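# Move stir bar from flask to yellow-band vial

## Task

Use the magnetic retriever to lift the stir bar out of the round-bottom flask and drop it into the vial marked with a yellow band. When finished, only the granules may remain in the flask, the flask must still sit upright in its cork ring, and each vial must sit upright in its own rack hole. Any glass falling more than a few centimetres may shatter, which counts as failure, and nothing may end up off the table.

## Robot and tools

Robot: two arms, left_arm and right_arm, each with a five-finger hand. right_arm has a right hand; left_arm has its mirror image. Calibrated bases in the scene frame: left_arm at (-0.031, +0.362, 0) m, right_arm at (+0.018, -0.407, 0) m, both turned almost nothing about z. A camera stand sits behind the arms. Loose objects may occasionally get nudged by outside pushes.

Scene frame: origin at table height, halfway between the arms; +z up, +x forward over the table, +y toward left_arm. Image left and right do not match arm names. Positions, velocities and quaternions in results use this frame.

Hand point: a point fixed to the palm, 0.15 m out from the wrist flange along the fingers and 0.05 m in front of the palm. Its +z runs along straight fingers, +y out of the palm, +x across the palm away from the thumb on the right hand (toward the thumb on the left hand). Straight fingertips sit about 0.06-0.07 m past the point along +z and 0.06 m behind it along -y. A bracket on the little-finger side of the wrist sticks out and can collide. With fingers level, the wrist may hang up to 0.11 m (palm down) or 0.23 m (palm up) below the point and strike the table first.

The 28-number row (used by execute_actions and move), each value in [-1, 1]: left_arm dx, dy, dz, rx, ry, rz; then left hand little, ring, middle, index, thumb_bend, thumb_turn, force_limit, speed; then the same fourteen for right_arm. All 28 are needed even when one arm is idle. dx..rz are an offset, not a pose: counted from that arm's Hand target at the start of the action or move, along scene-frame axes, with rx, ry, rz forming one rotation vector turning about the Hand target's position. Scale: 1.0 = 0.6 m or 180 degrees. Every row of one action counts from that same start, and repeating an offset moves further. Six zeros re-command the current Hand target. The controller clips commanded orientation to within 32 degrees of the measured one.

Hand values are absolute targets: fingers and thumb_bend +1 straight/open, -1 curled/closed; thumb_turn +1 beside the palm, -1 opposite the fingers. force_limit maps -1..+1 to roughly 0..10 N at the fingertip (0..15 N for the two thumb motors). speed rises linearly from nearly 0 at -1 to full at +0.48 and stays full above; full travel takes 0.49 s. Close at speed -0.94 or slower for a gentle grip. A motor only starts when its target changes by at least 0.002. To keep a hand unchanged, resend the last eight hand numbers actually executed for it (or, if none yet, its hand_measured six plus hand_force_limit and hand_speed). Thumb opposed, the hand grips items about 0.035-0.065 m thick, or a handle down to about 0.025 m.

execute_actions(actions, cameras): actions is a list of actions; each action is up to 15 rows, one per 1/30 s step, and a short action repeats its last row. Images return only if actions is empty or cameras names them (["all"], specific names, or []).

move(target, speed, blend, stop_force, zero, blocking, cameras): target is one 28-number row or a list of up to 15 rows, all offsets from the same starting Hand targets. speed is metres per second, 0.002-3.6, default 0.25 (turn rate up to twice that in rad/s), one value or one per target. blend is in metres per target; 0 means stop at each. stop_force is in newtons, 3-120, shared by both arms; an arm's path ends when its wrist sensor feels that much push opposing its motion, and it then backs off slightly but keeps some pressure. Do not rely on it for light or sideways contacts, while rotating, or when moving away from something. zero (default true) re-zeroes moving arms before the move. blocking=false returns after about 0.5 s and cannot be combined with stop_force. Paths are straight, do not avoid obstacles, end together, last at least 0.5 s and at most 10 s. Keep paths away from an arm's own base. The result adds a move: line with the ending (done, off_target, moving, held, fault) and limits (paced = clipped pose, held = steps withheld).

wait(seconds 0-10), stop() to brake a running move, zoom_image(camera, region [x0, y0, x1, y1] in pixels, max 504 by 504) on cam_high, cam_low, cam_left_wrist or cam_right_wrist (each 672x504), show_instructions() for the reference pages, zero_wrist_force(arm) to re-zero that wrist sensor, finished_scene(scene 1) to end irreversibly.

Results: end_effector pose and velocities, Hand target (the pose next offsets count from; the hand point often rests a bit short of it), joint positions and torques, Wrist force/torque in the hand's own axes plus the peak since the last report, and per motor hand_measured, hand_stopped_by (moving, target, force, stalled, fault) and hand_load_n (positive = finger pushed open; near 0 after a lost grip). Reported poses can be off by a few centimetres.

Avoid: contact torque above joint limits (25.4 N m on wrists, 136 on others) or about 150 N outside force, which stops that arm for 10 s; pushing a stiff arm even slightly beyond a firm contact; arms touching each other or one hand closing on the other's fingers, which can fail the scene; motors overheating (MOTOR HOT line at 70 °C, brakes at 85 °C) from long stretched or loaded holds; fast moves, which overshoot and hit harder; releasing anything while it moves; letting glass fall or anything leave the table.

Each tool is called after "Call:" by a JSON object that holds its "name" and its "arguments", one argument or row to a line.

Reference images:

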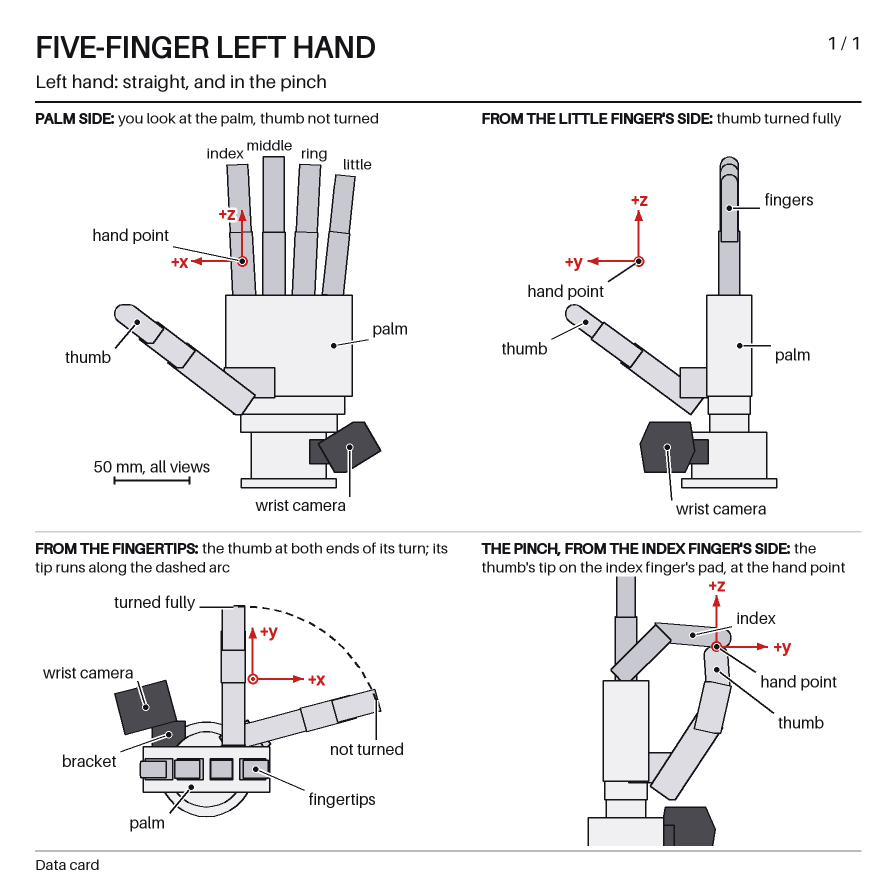

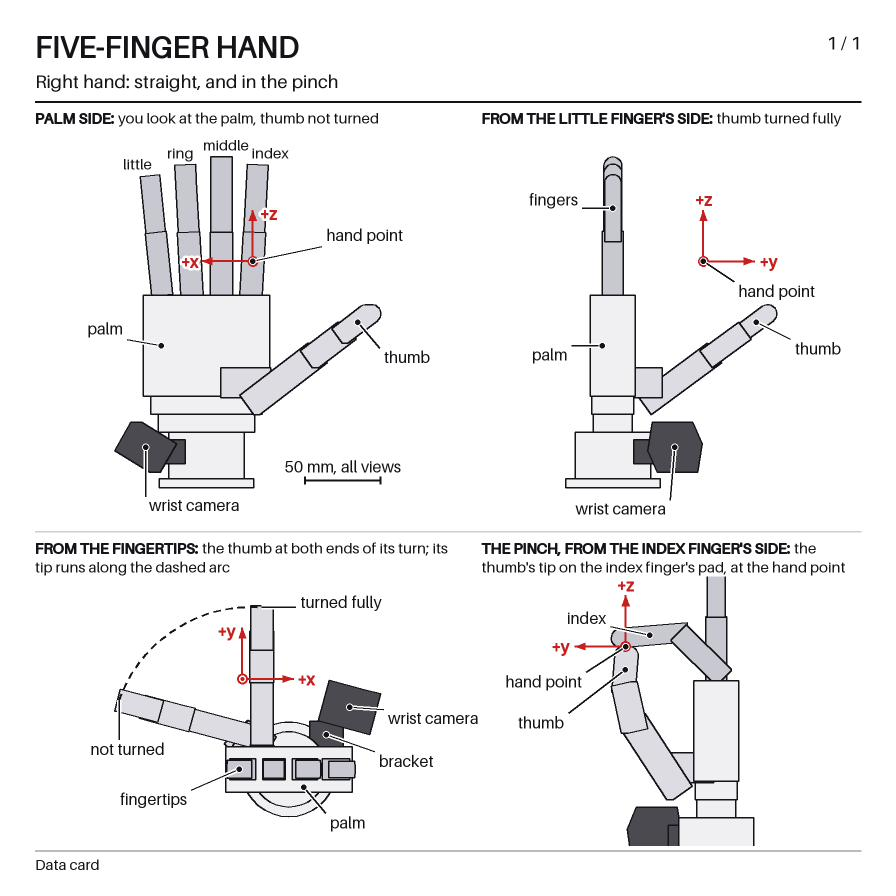

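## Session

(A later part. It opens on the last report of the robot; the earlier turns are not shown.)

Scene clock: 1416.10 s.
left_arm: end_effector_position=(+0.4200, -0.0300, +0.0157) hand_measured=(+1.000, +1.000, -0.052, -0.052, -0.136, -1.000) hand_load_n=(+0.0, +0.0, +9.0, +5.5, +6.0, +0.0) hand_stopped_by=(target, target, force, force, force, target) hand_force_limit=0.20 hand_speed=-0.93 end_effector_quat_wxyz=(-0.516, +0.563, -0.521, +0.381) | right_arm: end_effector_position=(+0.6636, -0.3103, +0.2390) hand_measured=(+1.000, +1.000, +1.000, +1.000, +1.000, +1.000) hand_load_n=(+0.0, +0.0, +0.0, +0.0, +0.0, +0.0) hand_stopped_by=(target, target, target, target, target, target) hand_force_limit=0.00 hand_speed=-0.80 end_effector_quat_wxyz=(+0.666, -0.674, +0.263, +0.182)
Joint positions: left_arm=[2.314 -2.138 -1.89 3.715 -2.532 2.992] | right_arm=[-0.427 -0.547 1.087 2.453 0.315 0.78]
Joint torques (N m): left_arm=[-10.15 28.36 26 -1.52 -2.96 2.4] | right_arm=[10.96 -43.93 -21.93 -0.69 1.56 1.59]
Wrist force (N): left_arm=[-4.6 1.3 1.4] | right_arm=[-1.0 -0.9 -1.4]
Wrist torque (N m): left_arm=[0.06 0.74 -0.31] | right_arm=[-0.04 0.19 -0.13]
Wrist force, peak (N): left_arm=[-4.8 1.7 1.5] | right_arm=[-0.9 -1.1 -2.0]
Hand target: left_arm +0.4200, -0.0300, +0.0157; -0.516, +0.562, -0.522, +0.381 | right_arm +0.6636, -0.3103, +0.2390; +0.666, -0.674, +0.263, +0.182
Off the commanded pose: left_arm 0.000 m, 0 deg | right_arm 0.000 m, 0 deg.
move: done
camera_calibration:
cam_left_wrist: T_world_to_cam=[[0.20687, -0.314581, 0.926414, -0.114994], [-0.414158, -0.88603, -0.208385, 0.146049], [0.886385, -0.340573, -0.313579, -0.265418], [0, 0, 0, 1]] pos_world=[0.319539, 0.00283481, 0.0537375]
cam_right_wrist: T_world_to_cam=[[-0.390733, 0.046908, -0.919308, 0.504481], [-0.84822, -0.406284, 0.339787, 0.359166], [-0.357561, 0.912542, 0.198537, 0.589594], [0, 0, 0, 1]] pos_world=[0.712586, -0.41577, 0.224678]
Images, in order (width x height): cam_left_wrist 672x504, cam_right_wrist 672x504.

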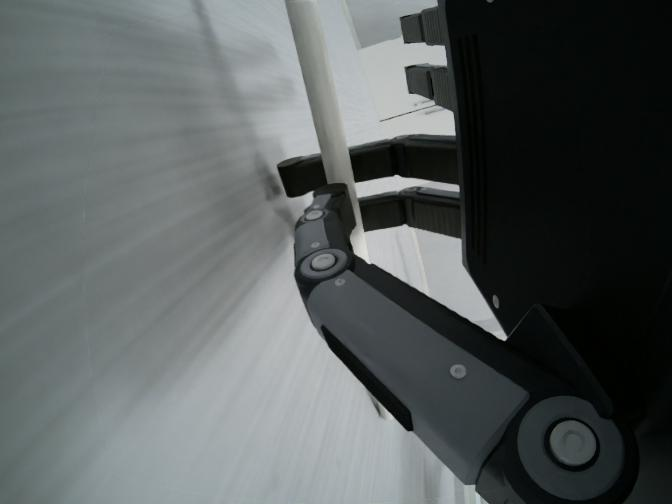

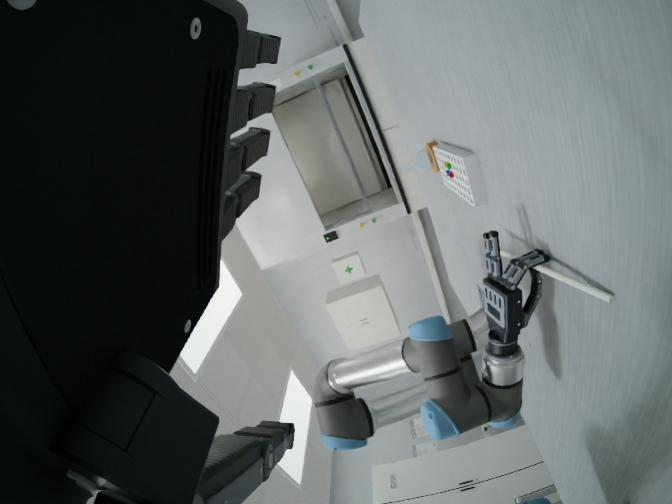

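Call:
{"name": "move", "arguments": {
  "target": [0,0,0,0,0,0,1,1,0.1,0.1,0.0,-1,0.2,-0.9,0,0,0,0,0,0,1,1,1,1,1,1,0,-0.8],
  "speed": 0.02,
  "cameras": ["cam_right_wrist", "cam_left_wrist"]
}}

Call:
{"name": "zoom_image", "arguments": {
  "camera": "cam_right_wrist",
  "region": [480, 210, 630, 360]
}}

Scene clock: 1419.00 s.
left_arm: end_effector_position=(+0.4200, -0.0300, +0.0157) hand_measured=(+1.000, +1.000, +0.100, +0.100, +0.000, -1.000) hand_load_n=(+0.0, +0.0, +0.0, +0.0, +0.0, +0.0) hand_stopped_by=(target, target, target, target, target, target) hand_force_limit=0.20 hand_speed=-0.90 end_effector_quat_wxyz=(-0.516, +0.562, -0.522, +0.381) | right_arm: end_effector_position=(+0.6636, -0.3103, +0.2390) hand_measured=(+1.000, +1.000, +1.000, +1.000, +1.000, +1.000) hand_load_n=(+0.0, +0.0, +0.0, +0.0, -0.5, +0.0) hand_stopped_by=(target, target, target, target, target, target) hand_force_limit=0.00 hand_speed=-0.80 end_effector_quat_wxyz=(+0.666, -0.674, +0.263, +0.182)
Joint positions: left_arm=[2.314 -2.138 -1.89 3.715 -2.532 2.993] | right_arm=[-0.427 -0.547 1.087 2.453 0.315 0.78]
Joint torques (N m): left_arm=[-9.72 28 25.87 -0.96 -2.93 2.33] | right_arm=[11.11 -44 -22.58 -0.64 1.5 1.42]
Wrist force (N): left_arm=[-4.6 1.3 1.3] | right_arm=[-1.0 -1.2 -1.4]
Wrist torque (N m): left_arm=[0.09 0.74 -0.32] | right_arm=[-0.10 0.19 -0.15]
Wrist force, peak (N): left_arm=[-4.6 1.8 1.4] | right_arm=[-1.2 -1.2 -1.6]
Hand target: left_arm +0.4200, -0.0300, +0.0157; -0.516, +0.562, -0.522, +0.381 | right_arm +0.6636, -0.3103, +0.2390; +0.666, -0.674, +0.263, +0.182
Off the commanded pose: left_arm 0.000 m, 0 deg | right_arm 0.000 m, 0 deg.
move: done
camera_calibration:
cam_left_wrist: T_world_to_cam=[[0.206925, -0.314947, 0.926278, -0.115003], [-0.414182, -0.885943, -0.208706, 0.146075], [0.88636, -0.340461, -0.313769, -0.2654], [0, 0, 0, 1]] pos_world=[0.319539, 0.00283533, 0.0537372]
cam_right_wrist: T_world_to_cam=[[-0.390733, 0.046908, -0.919308, 0.504481], [-0.84822, -0.406284, 0.339787, 0.359166], [-0.357561, 0.912542, 0.198537, 0.589594], [0, 0, 0, 1]] pos_world=[0.712586, -0.41577, 0.224678]
Images, in order (width x height): cam_left_wrist 672x504, cam_right_wrist 672x504.

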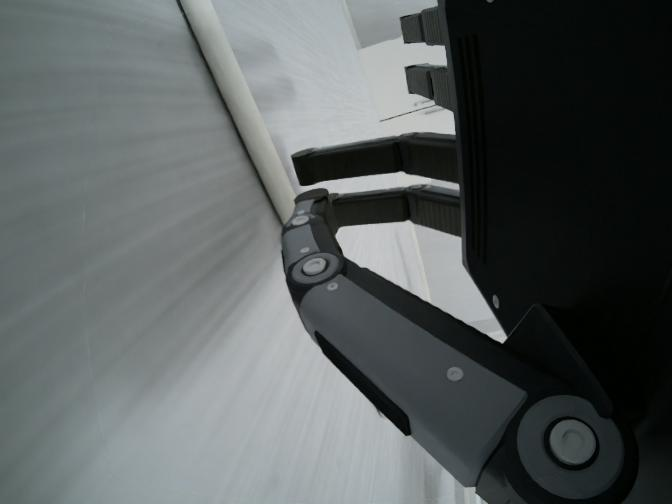

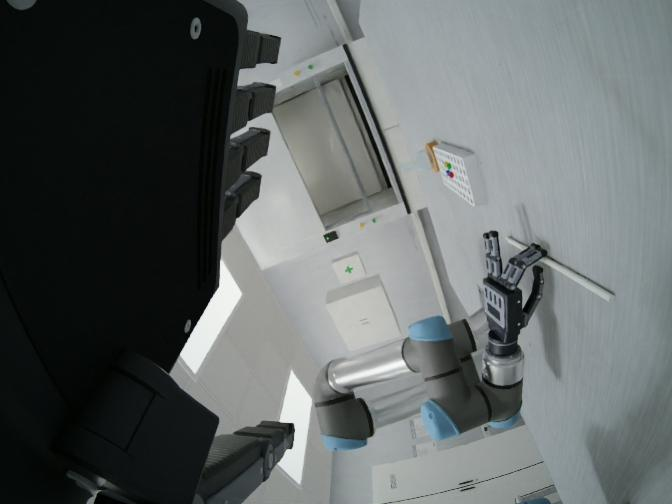

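Scaled by 3.360 from the camera's 672x504 image, which has a finer 960x720 frame.

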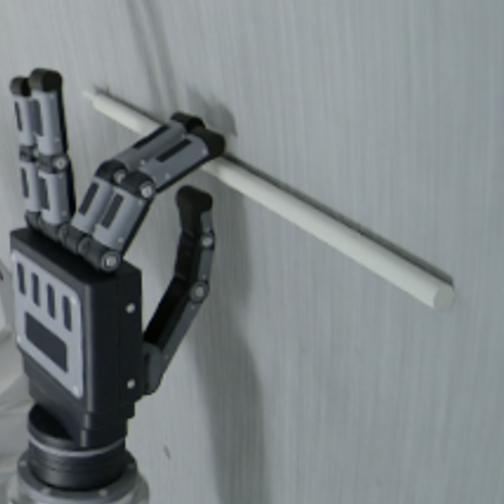

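Call:
{"name": "move", "arguments": {
  "target": [
    [0,0,0.05,0,0,0,1,1,0.1,0.1,0.0,-1,0.2,-0.9,0,0,0,0,0,0,1,1,1,1,1,1,0,-0.8],
    [0,0,0.25,0,0,0,1,1,0.1,0.1,0.0,-1,0.2,-0.9,0,0,0,0,0,0,1,1,1,1,1,1,0,-0.8]
  ],
  "speed": [0.03, 0.1],
  "blend": [0.01,0],
  "cameras": ["all"]
}}

Call:
{"name": "zoom_image", "arguments": {
  "camera": "cam_right_wrist",
  "region": [480, 210, 630, 360]
}}

Scene clock: 1423.60 s.
left_arm: end_effector_position=(+0.4200, -0.0301, +0.1656) hand_measured=(+1.000, +1.000, +0.100, +0.100, +0.000, -1.000) hand_load_n=(-0.5, +0.0, +0.0, +0.0, +0.0, +0.5) hand_stopped_by=(target, target, target, target, target, target) hand_force_limit=0.20 hand_speed=-0.90 end_effector_quat_wxyz=(-0.516, +0.562, -0.522, +0.381) | right_arm: end_effector_position=(+0.6636, -0.3103, +0.2390) hand_measured=(+1.000, +1.000, +1.000, +1.000, +1.000, +1.000) hand_load_n=(+0.0, +0.0, +0.0, +0.0, +0.0, +0.0) hand_stopped_by=(target, target, target, target, target, target) hand_force_limit=0.00 hand_speed=-0.80 end_effector_quat_wxyz=(+0.666, -0.674, +0.263, +0.182)
Joint positions: left_arm=[2.314 -1.9 -1.77 3.356 -2.532 2.993] | right_arm=[-0.427 -0.547 1.087 2.453 0.315 0.78]
Joint torques (N m): left_arm=[0.58 37.34 31.23 -1.72 -2.66 -2.2] | right_arm=[10.84 -45.26 -22.75 -0.87 1.58 1.34]
Wrist force (N): left_arm=[-4.7 1.1 1.3] | right_arm=[-0.9 -0.7 -1.6]
Wrist torque (N m): left_arm=[0.07 0.75 -0.19] | right_arm=[-0.01 0.19 -0.13]
Wrist force, peak (N): left_arm=[-4.8 1.5 1.3] | right_arm=[-1.0 -1.1 -1.8]
Hand target: left_arm +0.4200, -0.0300, +0.1657; -0.516, +0.562, -0.522, +0.381 | right_arm +0.6636, -0.3103, +0.2390; +0.666, -0.674, +0.263, +0.182
Off the commanded pose: left_arm 0.000 m, 0 deg | right_arm 0.000 m, 0 deg.
move: done
camera_calibration:
cam_left_wrist: T_world_to_cam=[[0.206807, -0.314922, 0.926312, -0.253853], [-0.414246, -0.885913, -0.208704, 0.177291], [0.886358, -0.34056, -0.313669, -0.21842], [0, 0, 0, 1]] pos_world=[0.319539, 0.00273511, 0.203637]
cam_right_wrist: T_world_to_cam=[[-0.390733, 0.046908, -0.919308, 0.504481], [-0.84822, -0.406284, 0.339787, 0.359166], [-0.357561, 0.912542, 0.198537, 0.589594], [0, 0, 0, 1]] pos_world=[0.712586, -0.41577, 0.224678]

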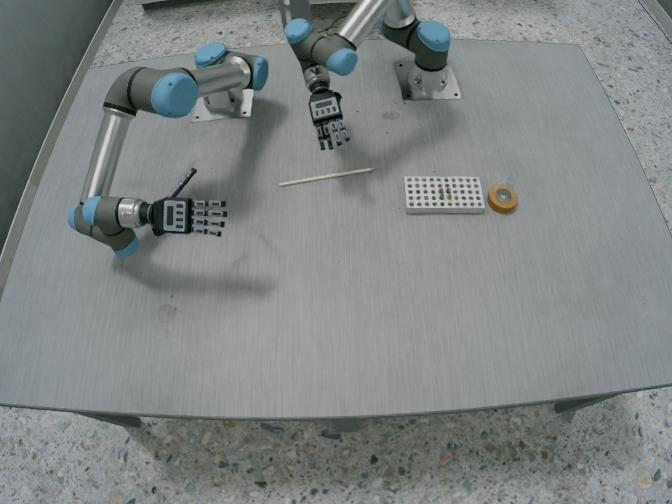

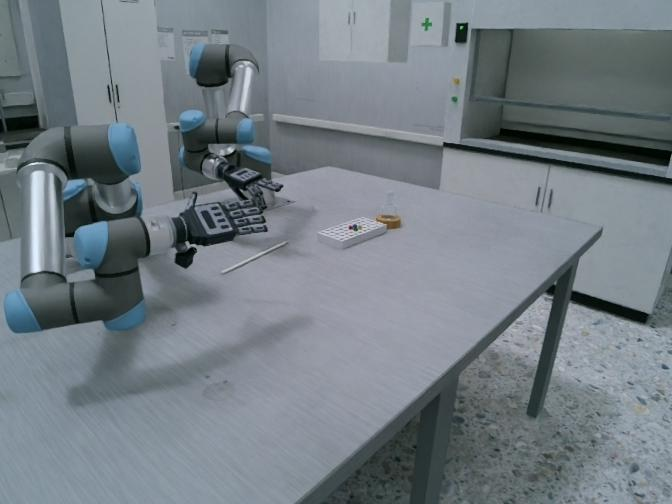

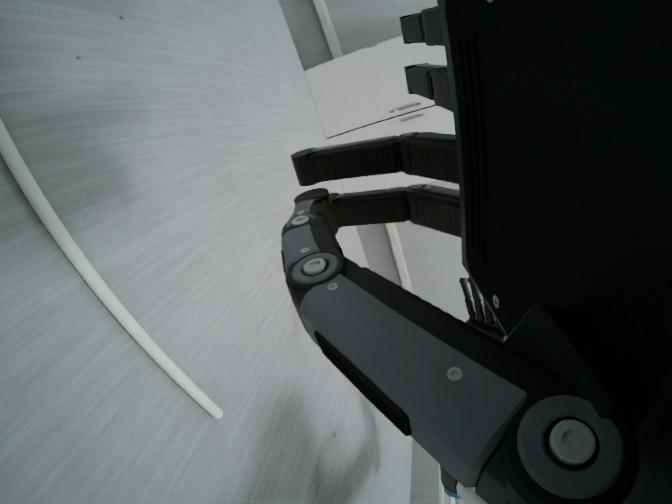

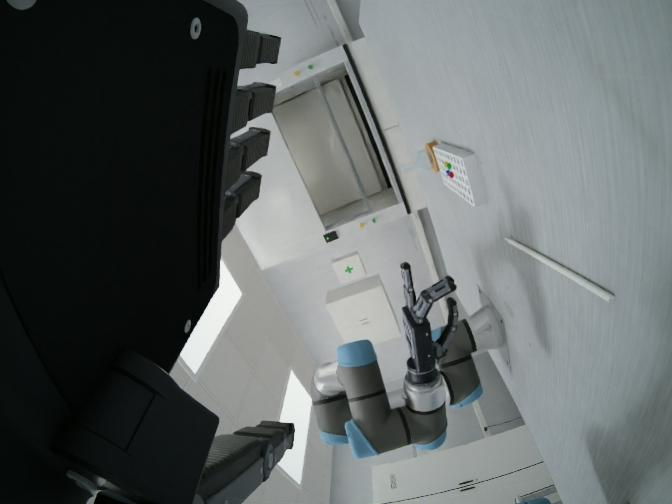

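Scaled by 3.360 from the camera's 672x504 image, which has a finer 960x720 frame.

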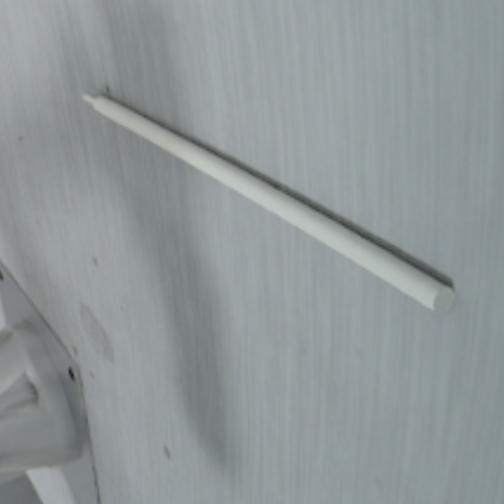

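Call:
{"name": "zoom_image", "arguments": {
  "camera": "cam_high",
  "region": [400, 170, 530, 220]
}}

Call:
{"name": "zoom_image", "arguments": {
  "camera": "cam_low",
  "region": [310, 180, 420, 260]
}}

Scaled by 3.877.

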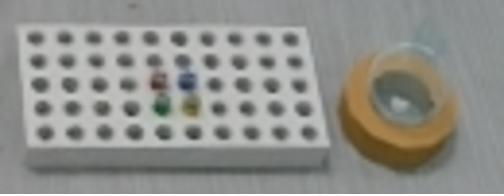

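Scaled by 4.582.

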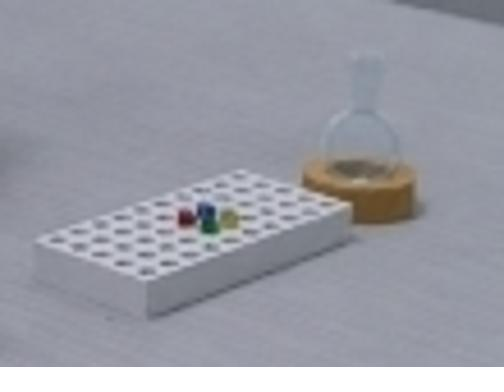

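All as required: the stir bar is in the yellow vial, the granules are in the flask, all vials are in the rack, and the retriever is lying at rest on the table.

Call:
{"name": "finished_scene", "arguments": {

}}

The scene is finished: the task was done.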